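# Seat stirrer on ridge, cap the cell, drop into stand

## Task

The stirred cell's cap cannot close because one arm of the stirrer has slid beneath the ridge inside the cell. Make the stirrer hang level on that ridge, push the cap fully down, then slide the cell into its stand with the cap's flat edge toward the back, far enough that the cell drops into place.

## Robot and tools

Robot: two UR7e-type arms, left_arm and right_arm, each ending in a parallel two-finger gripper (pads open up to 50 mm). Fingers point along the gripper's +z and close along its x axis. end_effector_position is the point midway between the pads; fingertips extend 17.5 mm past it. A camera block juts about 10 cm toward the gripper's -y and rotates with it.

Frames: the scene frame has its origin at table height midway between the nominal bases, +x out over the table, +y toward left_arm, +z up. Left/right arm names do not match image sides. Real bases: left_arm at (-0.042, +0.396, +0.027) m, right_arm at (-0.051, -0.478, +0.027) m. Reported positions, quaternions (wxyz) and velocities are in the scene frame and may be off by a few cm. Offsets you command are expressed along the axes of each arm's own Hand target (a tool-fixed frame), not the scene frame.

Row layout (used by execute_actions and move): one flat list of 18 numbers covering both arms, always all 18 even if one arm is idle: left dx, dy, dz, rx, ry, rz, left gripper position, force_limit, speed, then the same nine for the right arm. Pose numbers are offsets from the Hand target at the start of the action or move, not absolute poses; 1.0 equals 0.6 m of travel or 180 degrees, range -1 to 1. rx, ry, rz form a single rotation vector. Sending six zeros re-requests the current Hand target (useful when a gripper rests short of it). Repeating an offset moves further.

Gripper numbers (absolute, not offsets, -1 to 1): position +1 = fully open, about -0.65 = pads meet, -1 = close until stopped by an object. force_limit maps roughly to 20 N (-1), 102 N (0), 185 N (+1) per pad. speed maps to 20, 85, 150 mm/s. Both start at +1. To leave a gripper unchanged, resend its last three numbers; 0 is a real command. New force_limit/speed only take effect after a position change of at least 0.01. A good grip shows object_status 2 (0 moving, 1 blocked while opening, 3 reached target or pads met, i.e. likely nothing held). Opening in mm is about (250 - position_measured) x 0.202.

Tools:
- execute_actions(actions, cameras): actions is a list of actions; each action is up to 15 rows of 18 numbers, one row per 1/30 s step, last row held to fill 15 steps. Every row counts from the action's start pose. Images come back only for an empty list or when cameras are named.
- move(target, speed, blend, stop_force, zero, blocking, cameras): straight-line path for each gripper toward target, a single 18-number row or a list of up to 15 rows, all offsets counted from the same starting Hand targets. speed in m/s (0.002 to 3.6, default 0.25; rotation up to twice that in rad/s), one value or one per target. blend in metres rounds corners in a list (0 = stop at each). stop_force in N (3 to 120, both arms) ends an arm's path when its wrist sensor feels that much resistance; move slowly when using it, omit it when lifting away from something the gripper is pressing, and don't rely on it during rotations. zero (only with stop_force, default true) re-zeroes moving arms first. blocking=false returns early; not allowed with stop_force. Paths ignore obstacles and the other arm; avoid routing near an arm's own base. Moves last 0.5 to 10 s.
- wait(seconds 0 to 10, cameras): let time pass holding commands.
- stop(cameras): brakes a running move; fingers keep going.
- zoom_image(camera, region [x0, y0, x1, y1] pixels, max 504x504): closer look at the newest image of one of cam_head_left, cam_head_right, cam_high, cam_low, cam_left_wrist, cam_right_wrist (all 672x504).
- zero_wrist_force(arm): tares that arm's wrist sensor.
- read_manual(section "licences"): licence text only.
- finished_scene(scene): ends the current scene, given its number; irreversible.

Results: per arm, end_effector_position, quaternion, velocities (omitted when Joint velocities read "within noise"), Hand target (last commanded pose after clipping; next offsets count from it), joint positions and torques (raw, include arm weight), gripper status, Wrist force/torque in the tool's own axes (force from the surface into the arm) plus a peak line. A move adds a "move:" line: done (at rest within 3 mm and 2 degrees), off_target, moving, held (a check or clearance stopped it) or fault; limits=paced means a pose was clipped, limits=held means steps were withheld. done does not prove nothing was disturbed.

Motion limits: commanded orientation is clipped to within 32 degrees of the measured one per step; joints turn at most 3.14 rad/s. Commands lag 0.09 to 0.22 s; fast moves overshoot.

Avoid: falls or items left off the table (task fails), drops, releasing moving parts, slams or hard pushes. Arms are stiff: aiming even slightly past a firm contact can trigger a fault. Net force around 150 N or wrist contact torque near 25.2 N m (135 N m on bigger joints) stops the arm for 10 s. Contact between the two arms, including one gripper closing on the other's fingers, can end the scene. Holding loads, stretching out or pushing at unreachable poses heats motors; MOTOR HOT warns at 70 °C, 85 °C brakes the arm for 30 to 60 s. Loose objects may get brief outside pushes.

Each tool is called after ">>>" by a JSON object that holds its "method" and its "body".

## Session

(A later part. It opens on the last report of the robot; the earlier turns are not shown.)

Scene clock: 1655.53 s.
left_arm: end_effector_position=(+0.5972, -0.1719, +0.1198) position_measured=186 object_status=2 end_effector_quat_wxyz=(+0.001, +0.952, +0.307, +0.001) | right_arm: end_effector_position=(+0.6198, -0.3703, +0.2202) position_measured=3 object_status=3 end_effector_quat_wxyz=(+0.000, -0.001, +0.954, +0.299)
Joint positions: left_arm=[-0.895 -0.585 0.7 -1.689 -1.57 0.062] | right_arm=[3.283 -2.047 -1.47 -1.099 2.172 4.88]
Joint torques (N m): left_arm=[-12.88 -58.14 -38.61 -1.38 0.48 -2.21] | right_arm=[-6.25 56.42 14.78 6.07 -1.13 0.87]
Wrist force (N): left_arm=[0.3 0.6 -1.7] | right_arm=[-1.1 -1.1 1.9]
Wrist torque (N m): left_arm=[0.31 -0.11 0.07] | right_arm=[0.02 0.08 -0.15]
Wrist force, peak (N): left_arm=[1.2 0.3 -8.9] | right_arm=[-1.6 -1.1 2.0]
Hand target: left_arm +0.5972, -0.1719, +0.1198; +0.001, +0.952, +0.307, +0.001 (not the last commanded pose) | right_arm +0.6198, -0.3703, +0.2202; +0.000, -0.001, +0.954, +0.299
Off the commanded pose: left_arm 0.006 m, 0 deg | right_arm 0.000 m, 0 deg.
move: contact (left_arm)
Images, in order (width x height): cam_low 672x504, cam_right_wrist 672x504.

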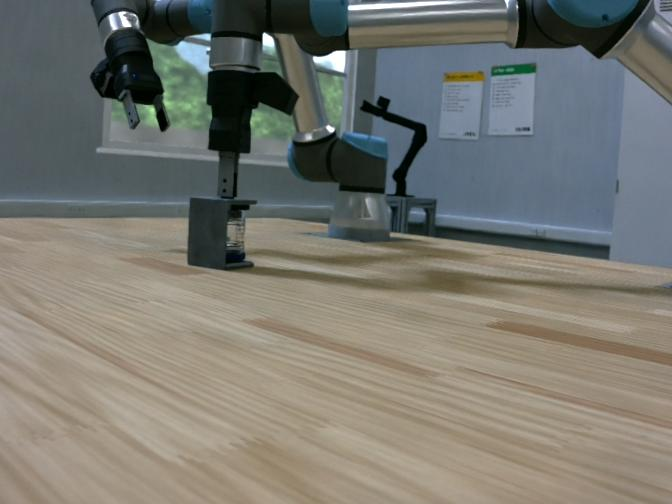

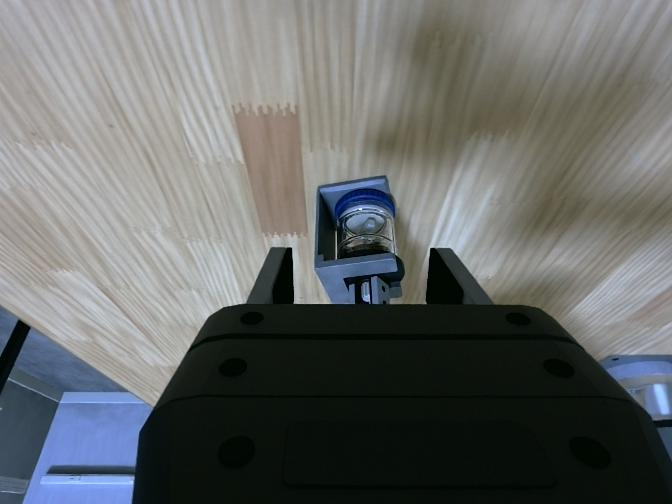

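>>> {"method": "move", "body": {"target": [[0,0,-0.0013,0,0,0,-1,-0.7,-1,0,0,0,0,0,0,1,0,0],[0.0103,0.0039,-0.0013,0,0,0,-1,-0.7,-1,0,0,0,0,0,0,1,0,0]], "cameras": [], "speed": 0.01}}

>>> {"method": "move", "body": {"target": [[0,0,0.0117,0,0,0,-1,-0.7,-1,0,0,0,0,0,0,1,0,0]], "cameras": ["cam_right_wrist","cam_low"], "speed": 0.006, "stop_force": 4}}

>>> {"method": "zoom_image", "body": {"camera": "cam_right_wrist", "region": [300, 165, 420, 305]}}

Scene clock: 1667.83 s.
left_arm: end_effector_position=(+0.6035, -0.1702, +0.1206) position_measured=186 object_status=2 end_effector_quat_wxyz=(+0.001, +0.952, +0.307, +0.001) | right_arm: end_effector_position=(+0.6198, -0.3703, +0.2202) position_measured=3 object_status=3 end_effector_quat_wxyz=(+0.000, -0.001, +0.954, +0.299)
Joint positions: left_arm=[-0.888 -0.572 0.673 -1.675 -1.57 0.069] | right_arm=[3.283 -2.047 -1.47 -1.099 2.172 4.88]
Joint torques (N m): left_arm=[12.46 -52.96 -41.56 -1.43 -0.59 1.98] | right_arm=[-5.21 56.69 15.57 5.9 -1.06 0.85]
Wrist force (N): left_arm=[0.1 0.4 1.8] | right_arm=[-1.2 -1.1 2.0]
Wrist torque (N m): left_arm=[0.22 -0.15 -0.07] | right_arm=[0.01 0.10 -0.15]
Wrist force, peak (N): left_arm=[0.1 0.7 2.9] | right_arm=[-1.4 -1.0 2.2]
Hand target: left_arm +0.6035, -0.1702, +0.1206; +0.001, +0.952, +0.307, +0.001 | right_arm +0.6198, -0.3703, +0.2202; +0.000, -0.001, +0.954, +0.299
Off the commanded pose: left_arm 0.000 m, 0 deg | right_arm 0.000 m, 0 deg.
move: done
No camera images: "cameras" was empty.

Scene clock: 1669.17 s.
left_arm: end_effector_position=(+0.6036, -0.1703, +0.1198) position_measured=186 object_status=2 end_effector_quat_wxyz=(+0.001, +0.952, +0.307, +0.001) | right_arm: end_effector_position=(+0.6198, -0.3703, +0.2202) position_measured=3 object_status=3 end_effector_quat_wxyz=(+0.000, -0.001, +0.954, +0.299)
Joint positions: left_arm=[-0.888 -0.571 0.674 -1.676 -1.57 0.069] | right_arm=[3.283 -2.047 -1.47 -1.099 2.172 4.88]
Joint torques (N m): left_arm=[9.22 -67.52 -39.28 -1.39 -1.07 1.76] | right_arm=[-6.99 56.88 14.73 5.95 -1.15 0.79]
Wrist force (N): left_arm=[0.4 0.3 -1.0] | right_arm=[-1.2 -1.2 1.7]
Wrist torque (N m): left_arm=[0.23 -0.14 -0.08] | right_arm=[0.00 0.09 -0.15]
Wrist force, peak (N): left_arm=[0.6 0.2 -8.3] | right_arm=[-1.4 -1.2 2.2]
Hand target: left_arm +0.6036, -0.1703, +0.1199; +0.001, +0.952, +0.307, +0.001 (not the last commanded pose) | right_arm +0.6198, -0.3703, +0.2202; +0.000, -0.001, +0.954, +0.299
Off the commanded pose: left_arm 0.006 m, 0 deg | right_arm 0.000 m, 0 deg.
move: contact (left_arm)
Images, in order (width x height): cam_low 672x504, cam_right_wrist 672x504.

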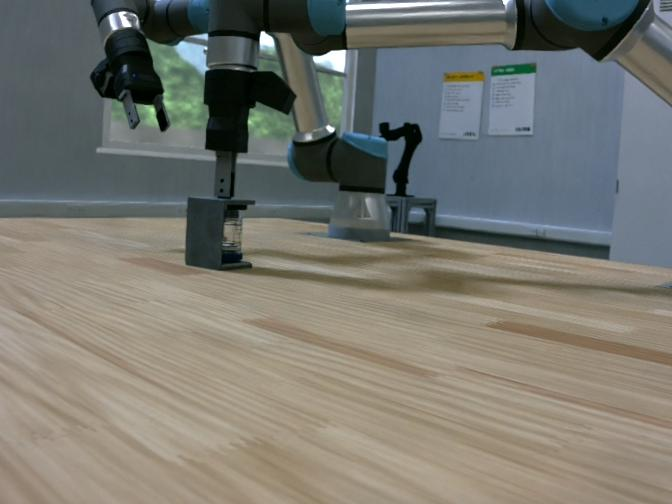

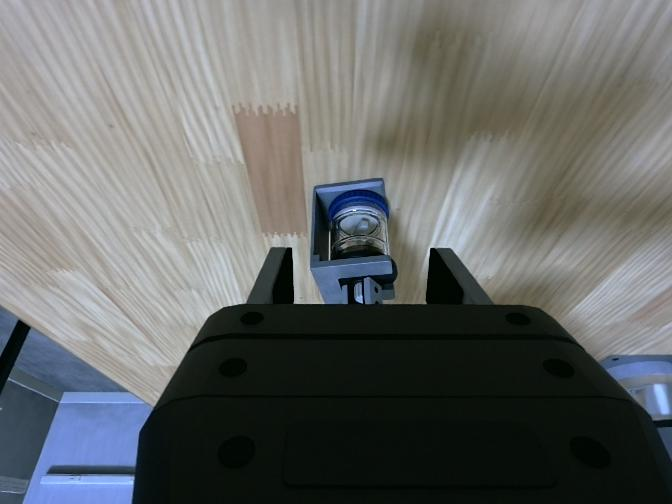

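Scaled by 3.600 from the camera's 672x504 image, which has a finer 960x720 frame.

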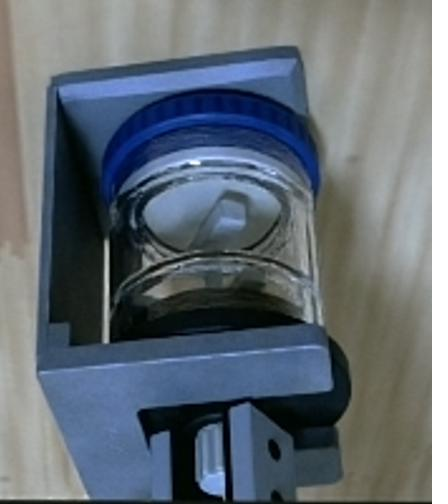

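>>> {"method": "wait", "body": {"seconds": 0, "cameras": ["cam_left_wrist","cam_right_wrist"]}}

>>> {"method": "zoom_image", "body": {"camera": "cam_left_wrist", "region": [240, 110, 520, 320]}}

>>> {"method": "zoom_image", "body": {"camera": "cam_right_wrist", "region": [300, 165, 420, 305]}}

Scene clock: 1689.43 s.
left_arm: end_effector_position=(+0.6036, -0.1703, +0.1199) position_measured=186 object_status=2 end_effector_quat_wxyz=(+0.001, +0.952, +0.307, +0.001) | right_arm: end_effector_position=(+0.6198, -0.3703, +0.2202) position_measured=3 object_status=3 end_effector_quat_wxyz=(+0.000, -0.001, +0.954, +0.299)
Joint positions: left_arm=[-0.888 -0.571 0.674 -1.676 -1.57 0.069] | right_arm=[3.283 -2.047 -1.47 -1.099 2.172 4.88]
Joint torques (N m): left_arm=[0.15 -70.36 -39.01 -3.52 -0.76 1.3] | right_arm=[-5.89 56.12 13.6 5.91 -1.26 0.94]
Wrist force (N): left_arm=[0.2 0.5 -1.1] | right_arm=[-1.3 -1.3 1.9]
Wrist torque (N m): left_arm=[0.26 -0.12 -0.08] | right_arm=[-0.01 0.11 -0.16]
Wrist force, peak (N): left_arm=[0.2 0.3 -1.5] | right_arm=[-1.5 -1.2 2.3]
Hand target: left_arm +0.6036, -0.1703, +0.1199; +0.001, +0.952, +0.307, +0.001 (not the last commanded pose) | right_arm +0.6198, -0.3703, +0.2202; +0.000, -0.001, +0.954, +0.299
Tool commands: left_gripper/position=-1.0 left_gripper/force_limit=-0.7 left_gripper/speed=-1.0 right_gripper/position=+1.0 right_gripper/force_limit=+0.0 right_gripper/speed=+0.0
Off the commanded pose: left_arm 0.006 m, 0 deg | right_arm 0.000 m, 0 deg.
Images, in order (width x height): cam_left_wrist 672x504, cam_right_wrist 672x504.

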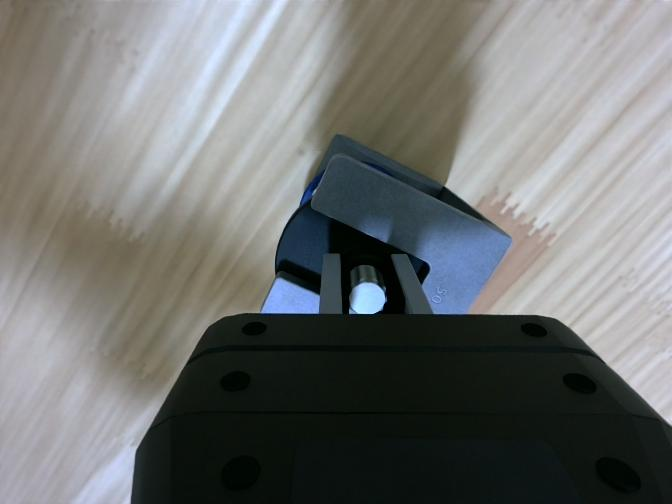

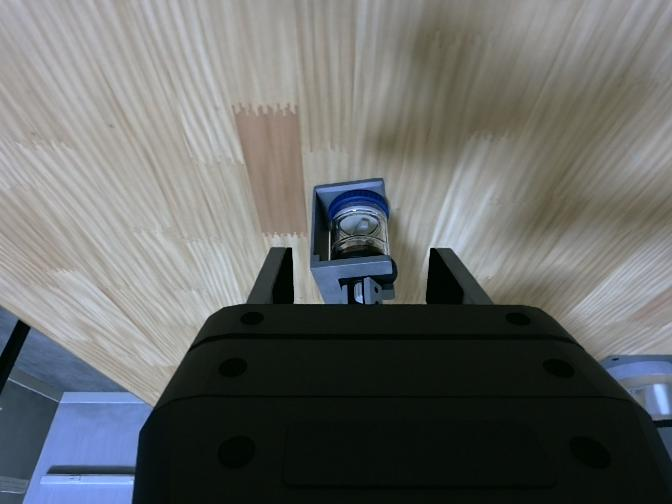

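Scaled by 1.800 from the camera's 672x504 image, which has a finer 960x720 frame.

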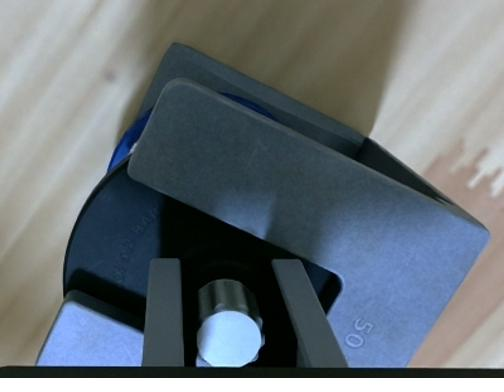

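Scaled by 3.600 from the camera's 672x504 image, which has a finer 960x720 frame.

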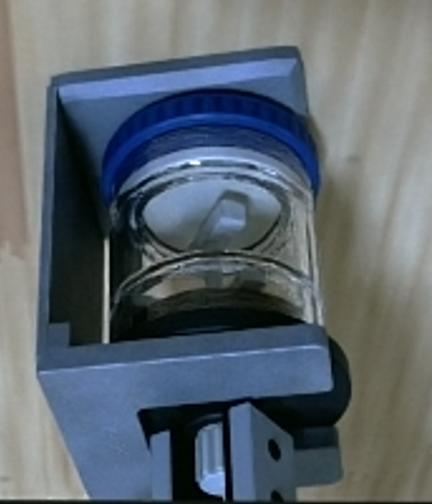

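>>> {"method": "move", "body": {"target": [[0,0,-0.001,0,0,0,-1,-0.7,-1,0,0,0,0,0,0,1,0,0],[0,0,-0.001,0,0,0.026,-1,-0.7,-1,0,0,0,0,0,0,1,0,0]], "cameras": ["cam_right_wrist","cam_left_wrist"], "speed": 0.01}}

>>> {"method": "zoom_image", "body": {"camera": "cam_right_wrist", "region": [300, 165, 420, 305]}}

>>> {"method": "zoom_image", "body": {"camera": "cam_left_wrist", "region": [240, 110, 520, 320]}}

Scene clock: 1731.33 s.
left_arm: end_effector_position=(+0.6036, -0.1703, +0.1205) position_measured=186 object_status=2 end_effector_quat_wxyz=(+0.001, +0.963, +0.269, +0.001) | right_arm: end_effector_position=(+0.6198, -0.3703, +0.2202) position_measured=3 object_status=3 end_effector_quat_wxyz=(+0.000, -0.001, +0.954, +0.299)
Joint positions: left_arm=[-0.888 -0.571 0.673 -1.675 -1.57 0.151] | right_arm=[3.283 -2.047 -1.47 -1.099 2.172 4.88]
Joint torques (N m): left_arm=[-11.98 -70.04 -39.95 -1.39 0.64 1.72] | right_arm=[-6.55 56.9 13.52 5.89 -1.06 0.58]
Wrist force (N): left_arm=[0.4 0.5 1.4] | right_arm=[-1.4 -0.9 1.9]
Wrist torque (N m): left_arm=[0.22 -0.15 -0.07] | right_arm=[0.05 0.13 -0.15]
Wrist force, peak (N): left_arm=[0.4 0.5 1.8] | right_arm=[-1.3 -1.3 2.2]
Hand target: left_arm +0.6036, -0.1703, +0.1205; +0.001, +0.963, +0.268, +0.001 | right_arm +0.6198, -0.3703, +0.2202; +0.000, -0.001, +0.954, +0.299
Off the commanded pose: left_arm 0.000 m, 0 deg | right_arm 0.000 m, 0 deg.
move: done
Images, in order (width x height): cam_left_wrist 672x504, cam_right_wrist 672x504.

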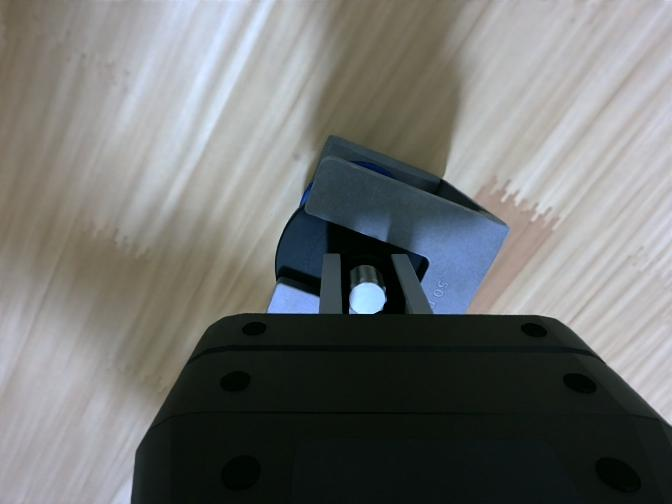

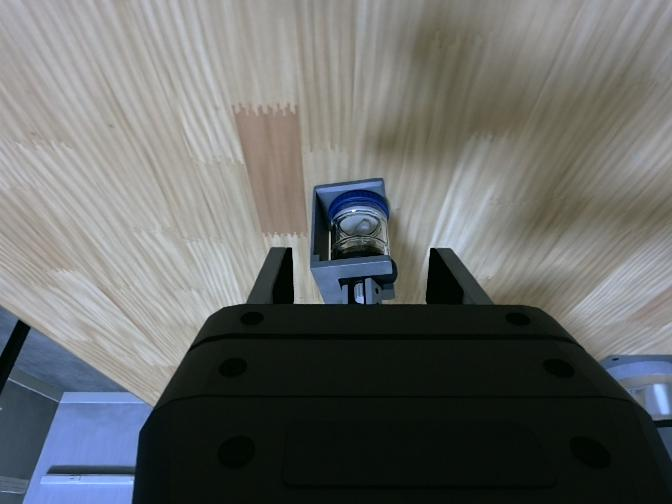

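Scaled by 3.600 from the camera's 672x504 image, which has a finer 960x720 frame.

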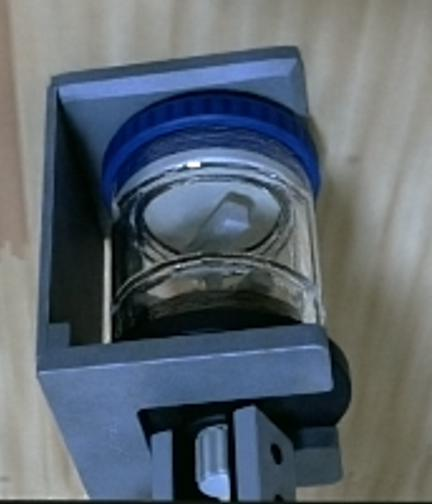

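Scaled by 1.800 from the camera's 672x504 image, which has a finer 960x720 frame.

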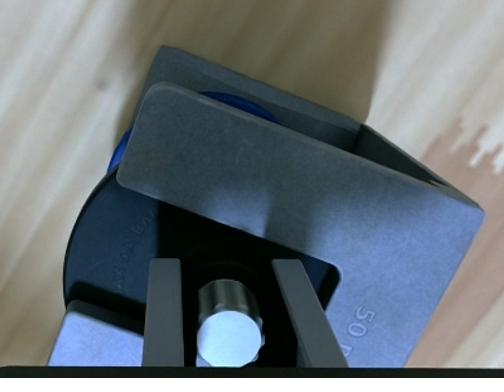

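>>> {"method": "move", "body": {"target": [[0.0091,0.0023,0,0,0,0,-1,-0.7,-1,0,0,0,0,0,0,1,0,0]], "cameras": ["cam_right_wrist","cam_left_wrist"], "speed": 0.006, "stop_force": 3}}

>>> {"method": "zoom_image", "body": {"camera": "cam_right_wrist", "region": [300, 165, 420, 305]}}

>>> {"method": "zoom_image", "body": {"camera": "cam_left_wrist", "region": [240, 110, 520, 320]}}

Scene clock: 1750.83 s.
left_arm: end_effector_position=(+0.6090, -0.1686, +0.1205) position_measured=186 object_status=2 end_effector_quat_wxyz=(+0.001, +0.963, +0.268, +0.001) | right_arm: end_effector_position=(+0.6198, -0.3703, +0.2202) position_measured=3 object_status=3 end_effector_quat_wxyz=(+0.000, -0.001, +0.954, +0.299)
Joint positions: left_arm=[-0.882 -0.56 0.651 -1.665 -1.57 0.157] | right_arm=[3.283 -2.047 -1.47 -1.099 2.172 4.88]
Joint torques (N m): left_arm=[13.38 -53.52 -40.31 -1.5 -1.24 1.8] | right_arm=[-6.75 55.28 15.6 6.21 -0.98 0.69]
Wrist force (N): left_arm=[0.4 0.4 1.8] | right_arm=[-1.4 -1.0 2.1]
Wrist torque (N m): left_arm=[0.19 -0.18 -0.05] | right_arm=[0.04 0.12 -0.15]
Wrist force, peak (N): left_arm=[0.4 0.4 2.9] | right_arm=[-1.1 -1.7 2.2]
Hand target: left_arm +0.6090, -0.1686, +0.1205; +0.001, +0.963, +0.268, +0.001 | right_arm +0.6198, -0.3703, +0.2202; +0.000, -0.001, +0.954, +0.299
Off the commanded pose: left_arm 0.000 m, 0 deg | right_arm 0.000 m, 0 deg.
move: done
Images, in order (width x height): cam_left_wrist 672x504, cam_right_wrist 672x504.

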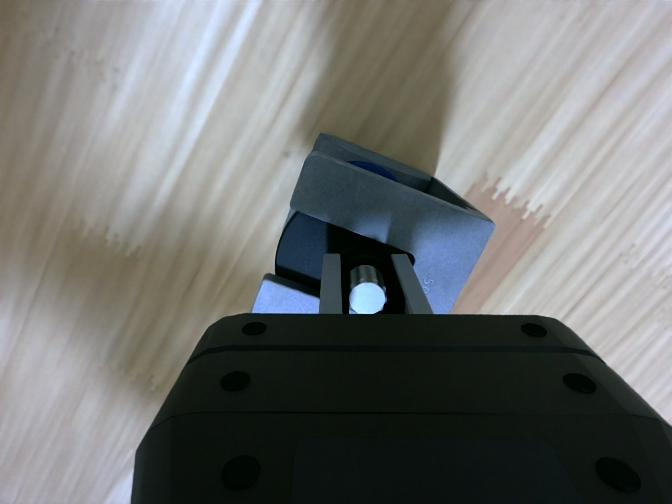

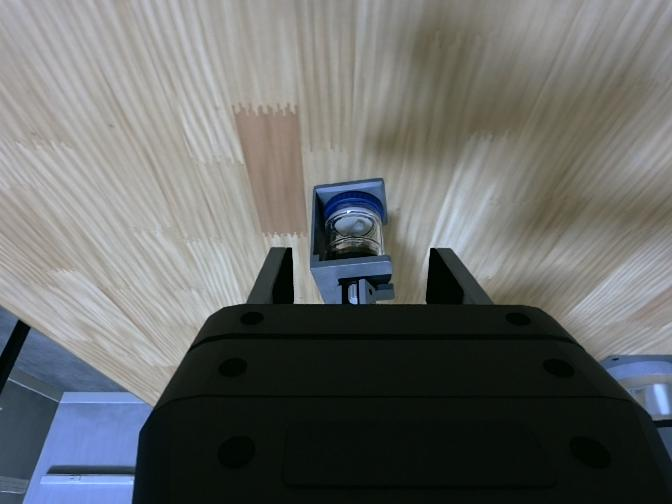

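Scaled by 3.600 from the camera's 672x504 image, which has a finer 960x720 frame.

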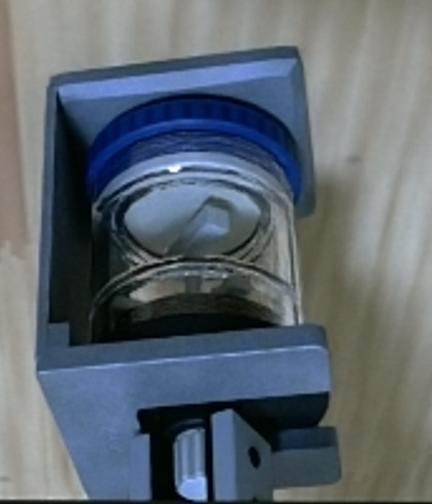

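Scaled by 1.800 from the camera's 672x504 image, which has a finer 960x720 frame.

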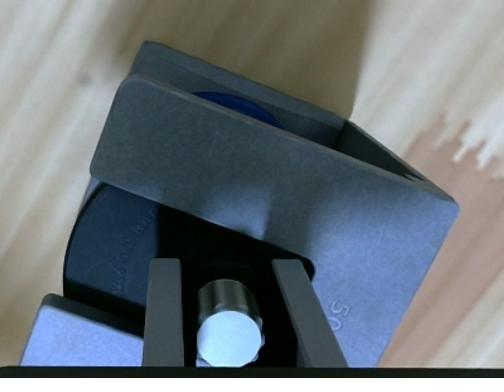

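>>> {"method": "move", "body": {"target": [[0,0,0.0117,0,0,0,-1,-0.7,-1,0,0,0,0,0,0,1,0,0]], "cameras": ["cam_right_wrist","cam_low"], "speed": 0.006, "stop_force": 4}}

>>> {"method": "zoom_image", "body": {"camera": "cam_right_wrist", "region": [300, 165, 420, 305]}}

>>> {"method": "zoom_image", "body": {"camera": "cam_low", "region": [180, 180, 290, 280]}}

Scene clock: 1758.20 s.
left_arm: end_effector_position=(+0.6090, -0.1686, +0.1175) position_measured=186 object_status=2 end_effector_quat_wxyz=(+0.001, +0.963, +0.268, +0.001) | right_arm: end_effector_position=(+0.6198, -0.3703, +0.2202) position_measured=3 object_status=3 end_effector_quat_wxyz=(+0.000, -0.001, +0.954, +0.299)
Joint positions: left_arm=[-0.882 -0.559 0.657 -1.671 -1.57 0.157] | right_arm=[3.283 -2.047 -1.47 -1.099 2.172 4.88]
Joint torques (N m): left_arm=[12.84 -68.07 -37.91 -1.56 -1.35 1.76] | right_arm=[-7.42 56.68 14.9 5.9 -0.9 0.37]
Wrist force (N): left_arm=[0.0 -0.7 -3.0] | right_arm=[-1.2 -1.2 2.1]
Wrist torque (N m): left_arm=[0.20 -0.14 -0.05] | right_arm=[0.00 0.11 -0.15]
Wrist force, peak (N): left_arm=[-0.1 -2.1 -7.9] | right_arm=[-1.5 -1.3 2.3]
Hand target: left_arm +0.6090, -0.1686, +0.1175; +0.001, +0.963, +0.268, +0.001 (not the last commanded pose) | right_arm +0.6198, -0.3703, +0.2202; +0.000, -0.001, +0.954, +0.299
Off the commanded pose: left_arm 0.004 m, 0 deg | right_arm 0.000 m, 0 deg.
move: contact (left_arm)
Images, in order (width x height): cam_low 672x504, cam_right_wrist 672x504.

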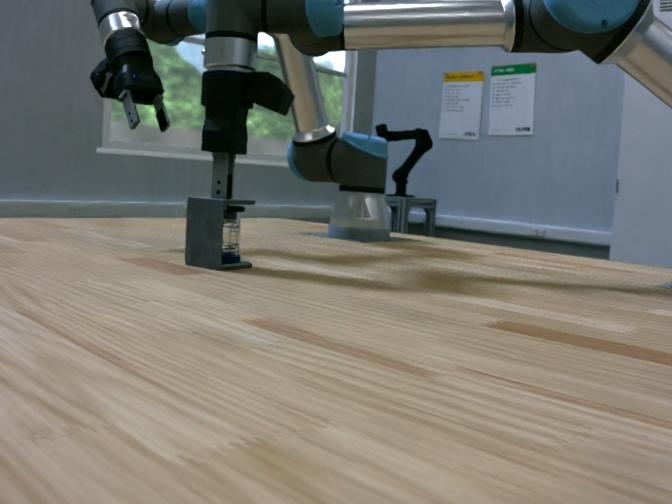

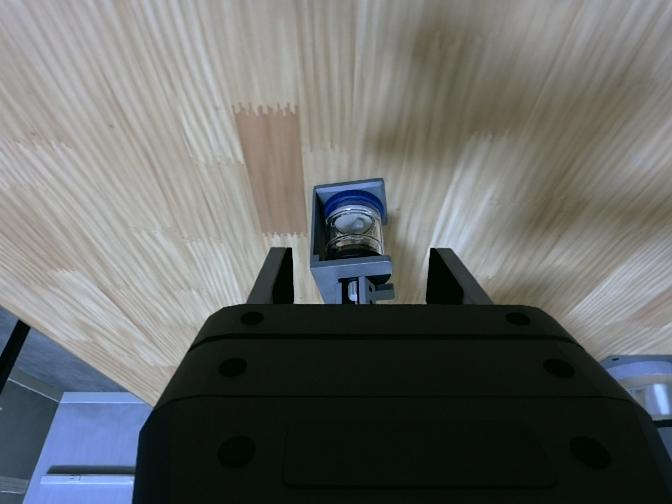

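Scaled by 3.600 from the camera's 672x504 image, which has a finer 960x720 frame.

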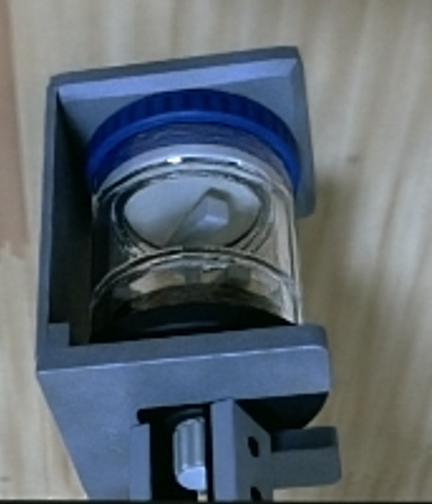

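Scaled by 4.582 from the camera's 672x504 image, which has a finer 960x720 frame.

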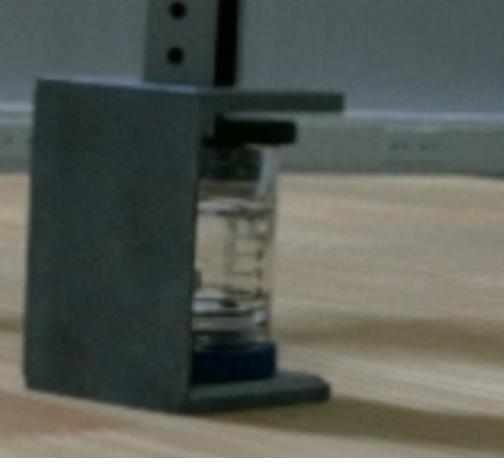

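>>> {"method": "move", "body": {"target": [[0,0,-0.0006,0,0,0,0.2,-0.7,-1,0,0,0,0,0,0,1,0,0],[0,0,-0.0833,0,0,0,0.2,-0.7,-1,0,0,0,0,0,0,1,0,0]], "cameras": ["cam_right_wrist","cam_low","cam_left_wrist"], "speed": [0.01,0.05]}}

>>> {"method": "zoom_image", "body": {"camera": "cam_right_wrist", "region": [300, 165, 420, 305]}}

>>> {"method": "zoom_image", "body": {"camera": "cam_left_wrist", "region": [260, 100, 520, 320]}}

>>> {"method": "zoom_image", "body": {"camera": "cam_low", "region": [180, 180, 290, 280]}}

Scene clock: 1769.77 s.
left_arm: end_effector_position=(+0.6089, -0.1685, +0.1674) position_measured=123 object_status=3 end_effector_quat_wxyz=(+0.001, +0.963, +0.268, +0.001) | right_arm: end_effector_position=(+0.6198, -0.3703, +0.2202) position_measured=3 object_status=3 end_effector_quat_wxyz=(+0.000, -0.001, +0.954, +0.299)
Joint positions: left_arm=[-0.882 -0.567 0.545 -1.552 -1.57 0.157] | right_arm=[3.283 -2.047 -1.47 -1.099 2.172 4.88]
Joint torques (N m): left_arm=[-6.49 -50.8 -38.83 -1.19 -0.82 -2.18] | right_arm=[-7.15 56.18 14.17 5.9 -0.99 0.52]
Wrist force (N): left_arm=[0.4 0.3 -1.0] | right_arm=[-1.3 -0.9 2.0]
Wrist torque (N m): left_arm=[0.20 -0.15 -0.08] | right_arm=[0.04 0.11 -0.15]
Wrist force, peak (N): left_arm=[-0.2 -1.2 -3.8] | right_arm=[-1.5 -1.2 2.3]
Hand target: left_arm +0.6089, -0.1686, +0.1675; +0.001, +0.963, +0.268, +0.001 | right_arm +0.6198, -0.3703, +0.2202; +0.000, -0.001, +0.954, +0.299
Off the commanded pose: left_arm 0.000 m, 0 deg | right_arm 0.000 m, 0 deg.
move: done
Images, in order (width x height): cam_low 672x504, cam_left_wrist 672x504, cam_right_wrist 672x504.

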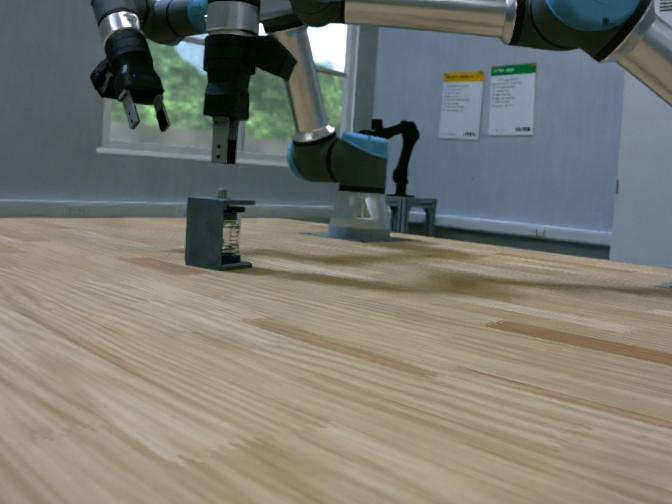

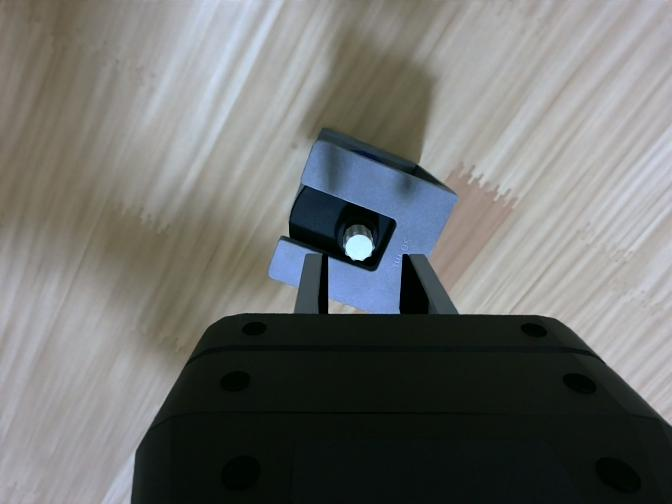

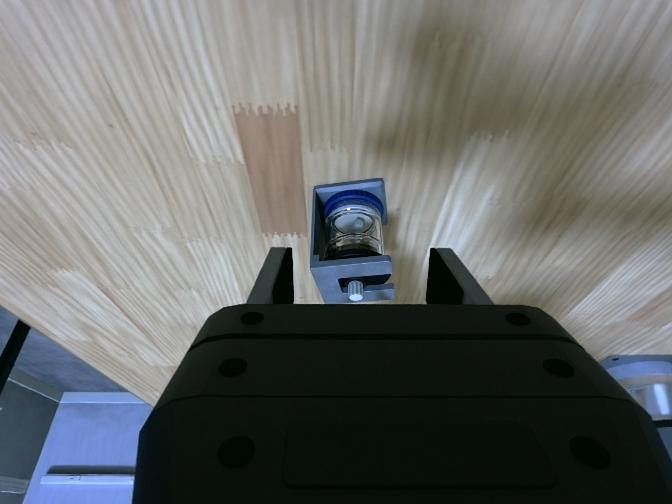

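Scaled by 3.600 from the camera's 672x504 image, which has a finer 960x720 frame.

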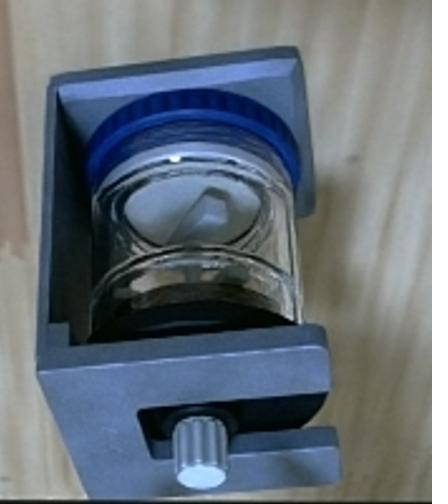

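Scaled by 1.938 from the camera's 672x504 image, which has a finer 960x720 frame.

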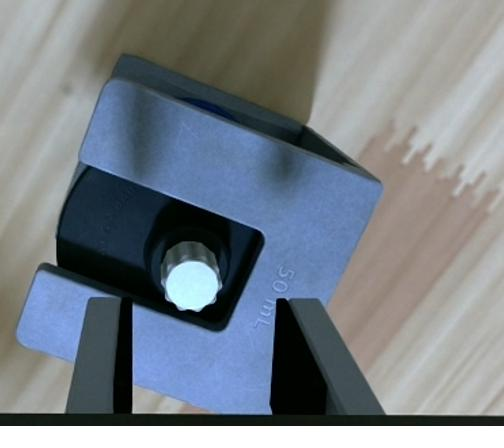

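Scaled by 4.582 from the camera's 672x504 image, which has a finer 960x720 frame.

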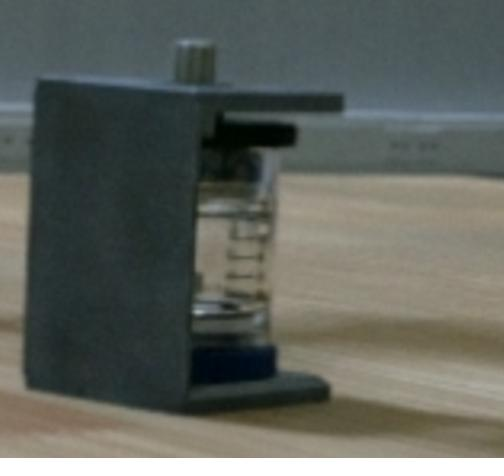

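>>> {"method": "move", "body": {"target": [[0,-0.0033,0,0,0,0,-1,-0.7,0.5,0,0,0,0,0,0,1,0,0],[0,-0.0033,0.05,0,0,0,-1,-0.7,0.5,0,0,0,0,0,0,1,0,0],[0,-0.0033,0.08,0,0,0,-1,-0.7,0.5,0,0,0,0,0,0,1,0,0]], "cameras": ["cam_right_wrist"], "speed": [0.03,0.04,0.008], "stop_force": 25}}

>>> {"method": "move", "body": {"target": [[0,0,-0.08,0,0,0,-1,-0.7,0.5,0,0,0,0,0,0,1,0,0],[0,-0.15,-0.15,0,0,0,-1,-0.7,0.5,0,0,0,0,0,0,1,0,0]], "cameras": ["cam_right_wrist","cam_low","cam_high"], "speed": [0.05,0.2]}}

>>> {"method": "zoom_image", "body": {"camera": "cam_right_wrist", "region": [300, 165, 420, 305]}}

>>> {"method": "zoom_image", "body": {"camera": "cam_low", "region": [180, 180, 270, 280]}}

>>> {"method": "zoom_image", "body": {"camera": "cam_high", "region": [310, 270, 450, 400]}}

Scene clock: 1792.23 s.
left_arm: end_effector_position=(+0.6080, -0.1670, +0.1303) position_measured=251 object_status=3 end_effector_quat_wxyz=(+0.001, +0.963, +0.268, +0.001) | right_arm: end_effector_position=(+0.6198, -0.3703, +0.2202) position_measured=3 object_status=3 end_effector_quat_wxyz=(+0.000, -0.001, +0.954, +0.299)
Joint positions: left_arm=[-0.881 -0.571 0.647 -1.65 -1.57 0.158] | right_arm=[3.283 -2.047 -1.47 -1.099 2.172 4.88]
Joint torques (N m): left_arm=[11.43 -51.11 -27.43 0.22 0.6 1.53] | right_arm=[-6.39 56.7 14.3 6.01 -0.87 0.38]
Wrist force (N): left_arm=[-0.1 -1.0 -24.2] | right_arm=[-1.2 -1.0 1.6]
Wrist torque (N m): left_arm=[0.21 -0.17 -0.04] | right_arm=[0.02 0.10 -0.16]
Wrist force, peak (N): left_arm=[-0.3 -2.7 -33.7] | right_arm=[-1.5 -1.2 2.2]
Hand target: left_arm +0.6080, -0.1670, +0.1303; +0.001, +0.963, +0.268, +0.001 (not the last commanded pose) | right_arm +0.6198, -0.3703, +0.2202; +0.000, -0.001, +0.954, +0.299
Off the commanded pose: left_arm 0.011 m, 0 deg | right_arm 0.000 m, 0 deg.
move: contact (left_arm); path passed 2 of 3 targets
Images, in order (width x height): cam_right_wrist 672x504.

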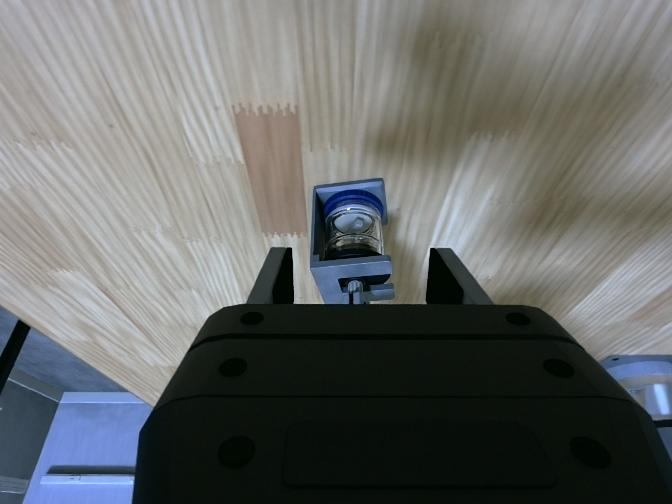

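Scene clock: 1794.77 s.
left_arm: end_effector_position=(+0.5613, -0.0898, +0.2201) position_measured=251 object_status=3 end_effector_quat_wxyz=(+0.001, +0.963, +0.268, +0.001) | right_arm: end_effector_position=(+0.6198, -0.3703, +0.2202) position_measured=3 object_status=3 end_effector_quat_wxyz=(+0.000, -0.001, +0.954, +0.299)
Joint positions: left_arm=[-0.863 -0.877 0.972 -1.669 -1.57 0.176] | right_arm=[3.283 -2.047 -1.47 -1.099 2.172 4.88]
Joint torques (N m): left_arm=[14 -63.11 -15.82 -4.81 1.22 1.77] | right_arm=[-6.4 56.72 15.35 5.94 -0.81 0.39]
Wrist force (N): left_arm=[-0.1 0.2 -0.8] | right_arm=[-1.1 -0.9 1.7]
Wrist torque (N m): left_arm=[0.15 -0.11 -0.01] | right_arm=[0.04 0.10 -0.15]
Wrist force, peak (N): left_arm=[0.3 -0.6 -23.3] | right_arm=[-1.5 -1.3 2.1]
Hand target: left_arm +0.5612, -0.0898, +0.2201; +0.001, +0.963, +0.268, +0.001 | right_arm +0.6198, -0.3703, +0.2202; +0.000, -0.001, +0.954, +0.299
Off the commanded pose: left_arm 0.000 m, 0 deg | right_arm 0.000 m, 0 deg.
move: done
Images, in order (width x height): cam_high 672x504, cam_low 672x504, cam_right_wrist 672x504.

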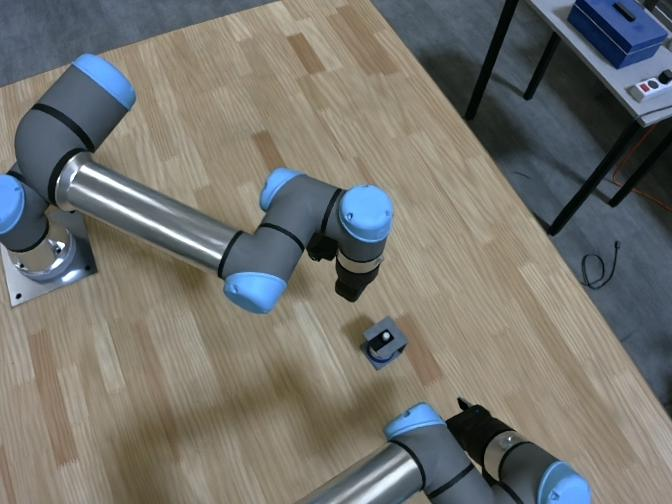

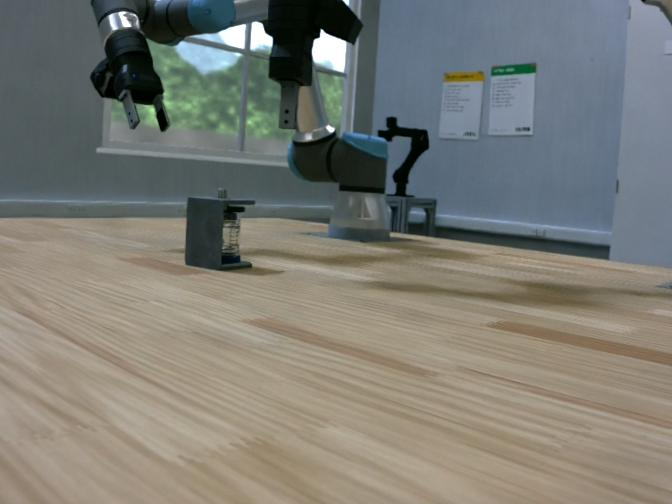

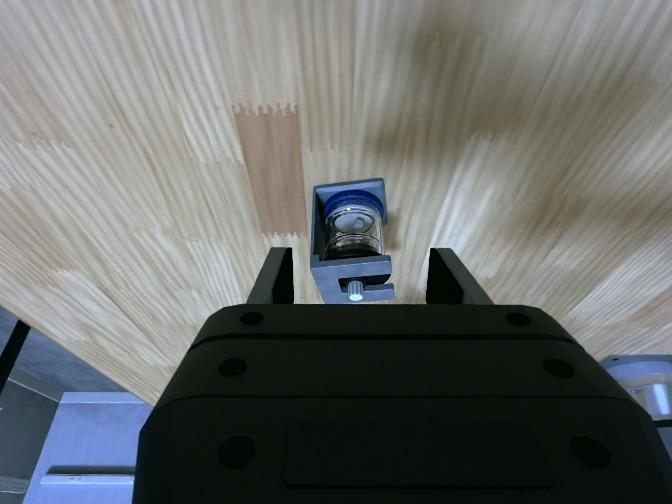

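Scaled by 3.600 from the camera's 672x504 image, which has a finer 960x720 frame.

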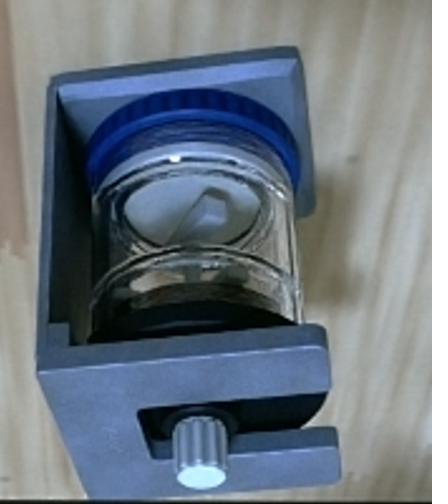

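Scaled by 5.040 from the camera's 672x504 image, which has a finer 960x720 frame.

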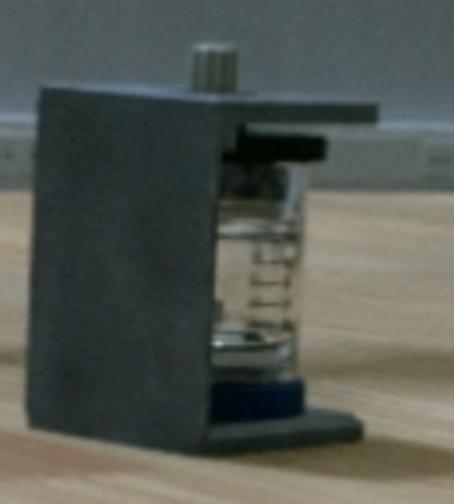

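Scaled by 3.600 from the camera's 672x504 image, which has a finer 960x720 frame.

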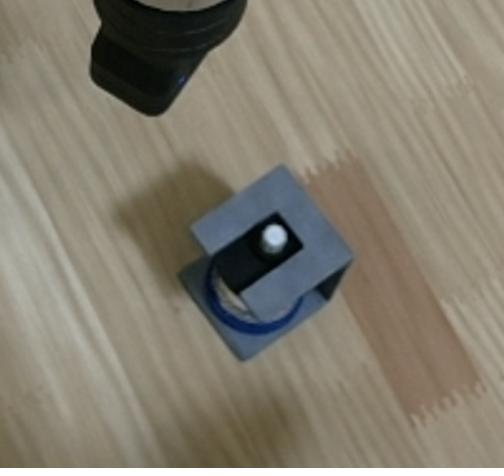

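>>> {"method": "finished_scene", "body": {"scene": 1}}

The scene is finished: the task was done.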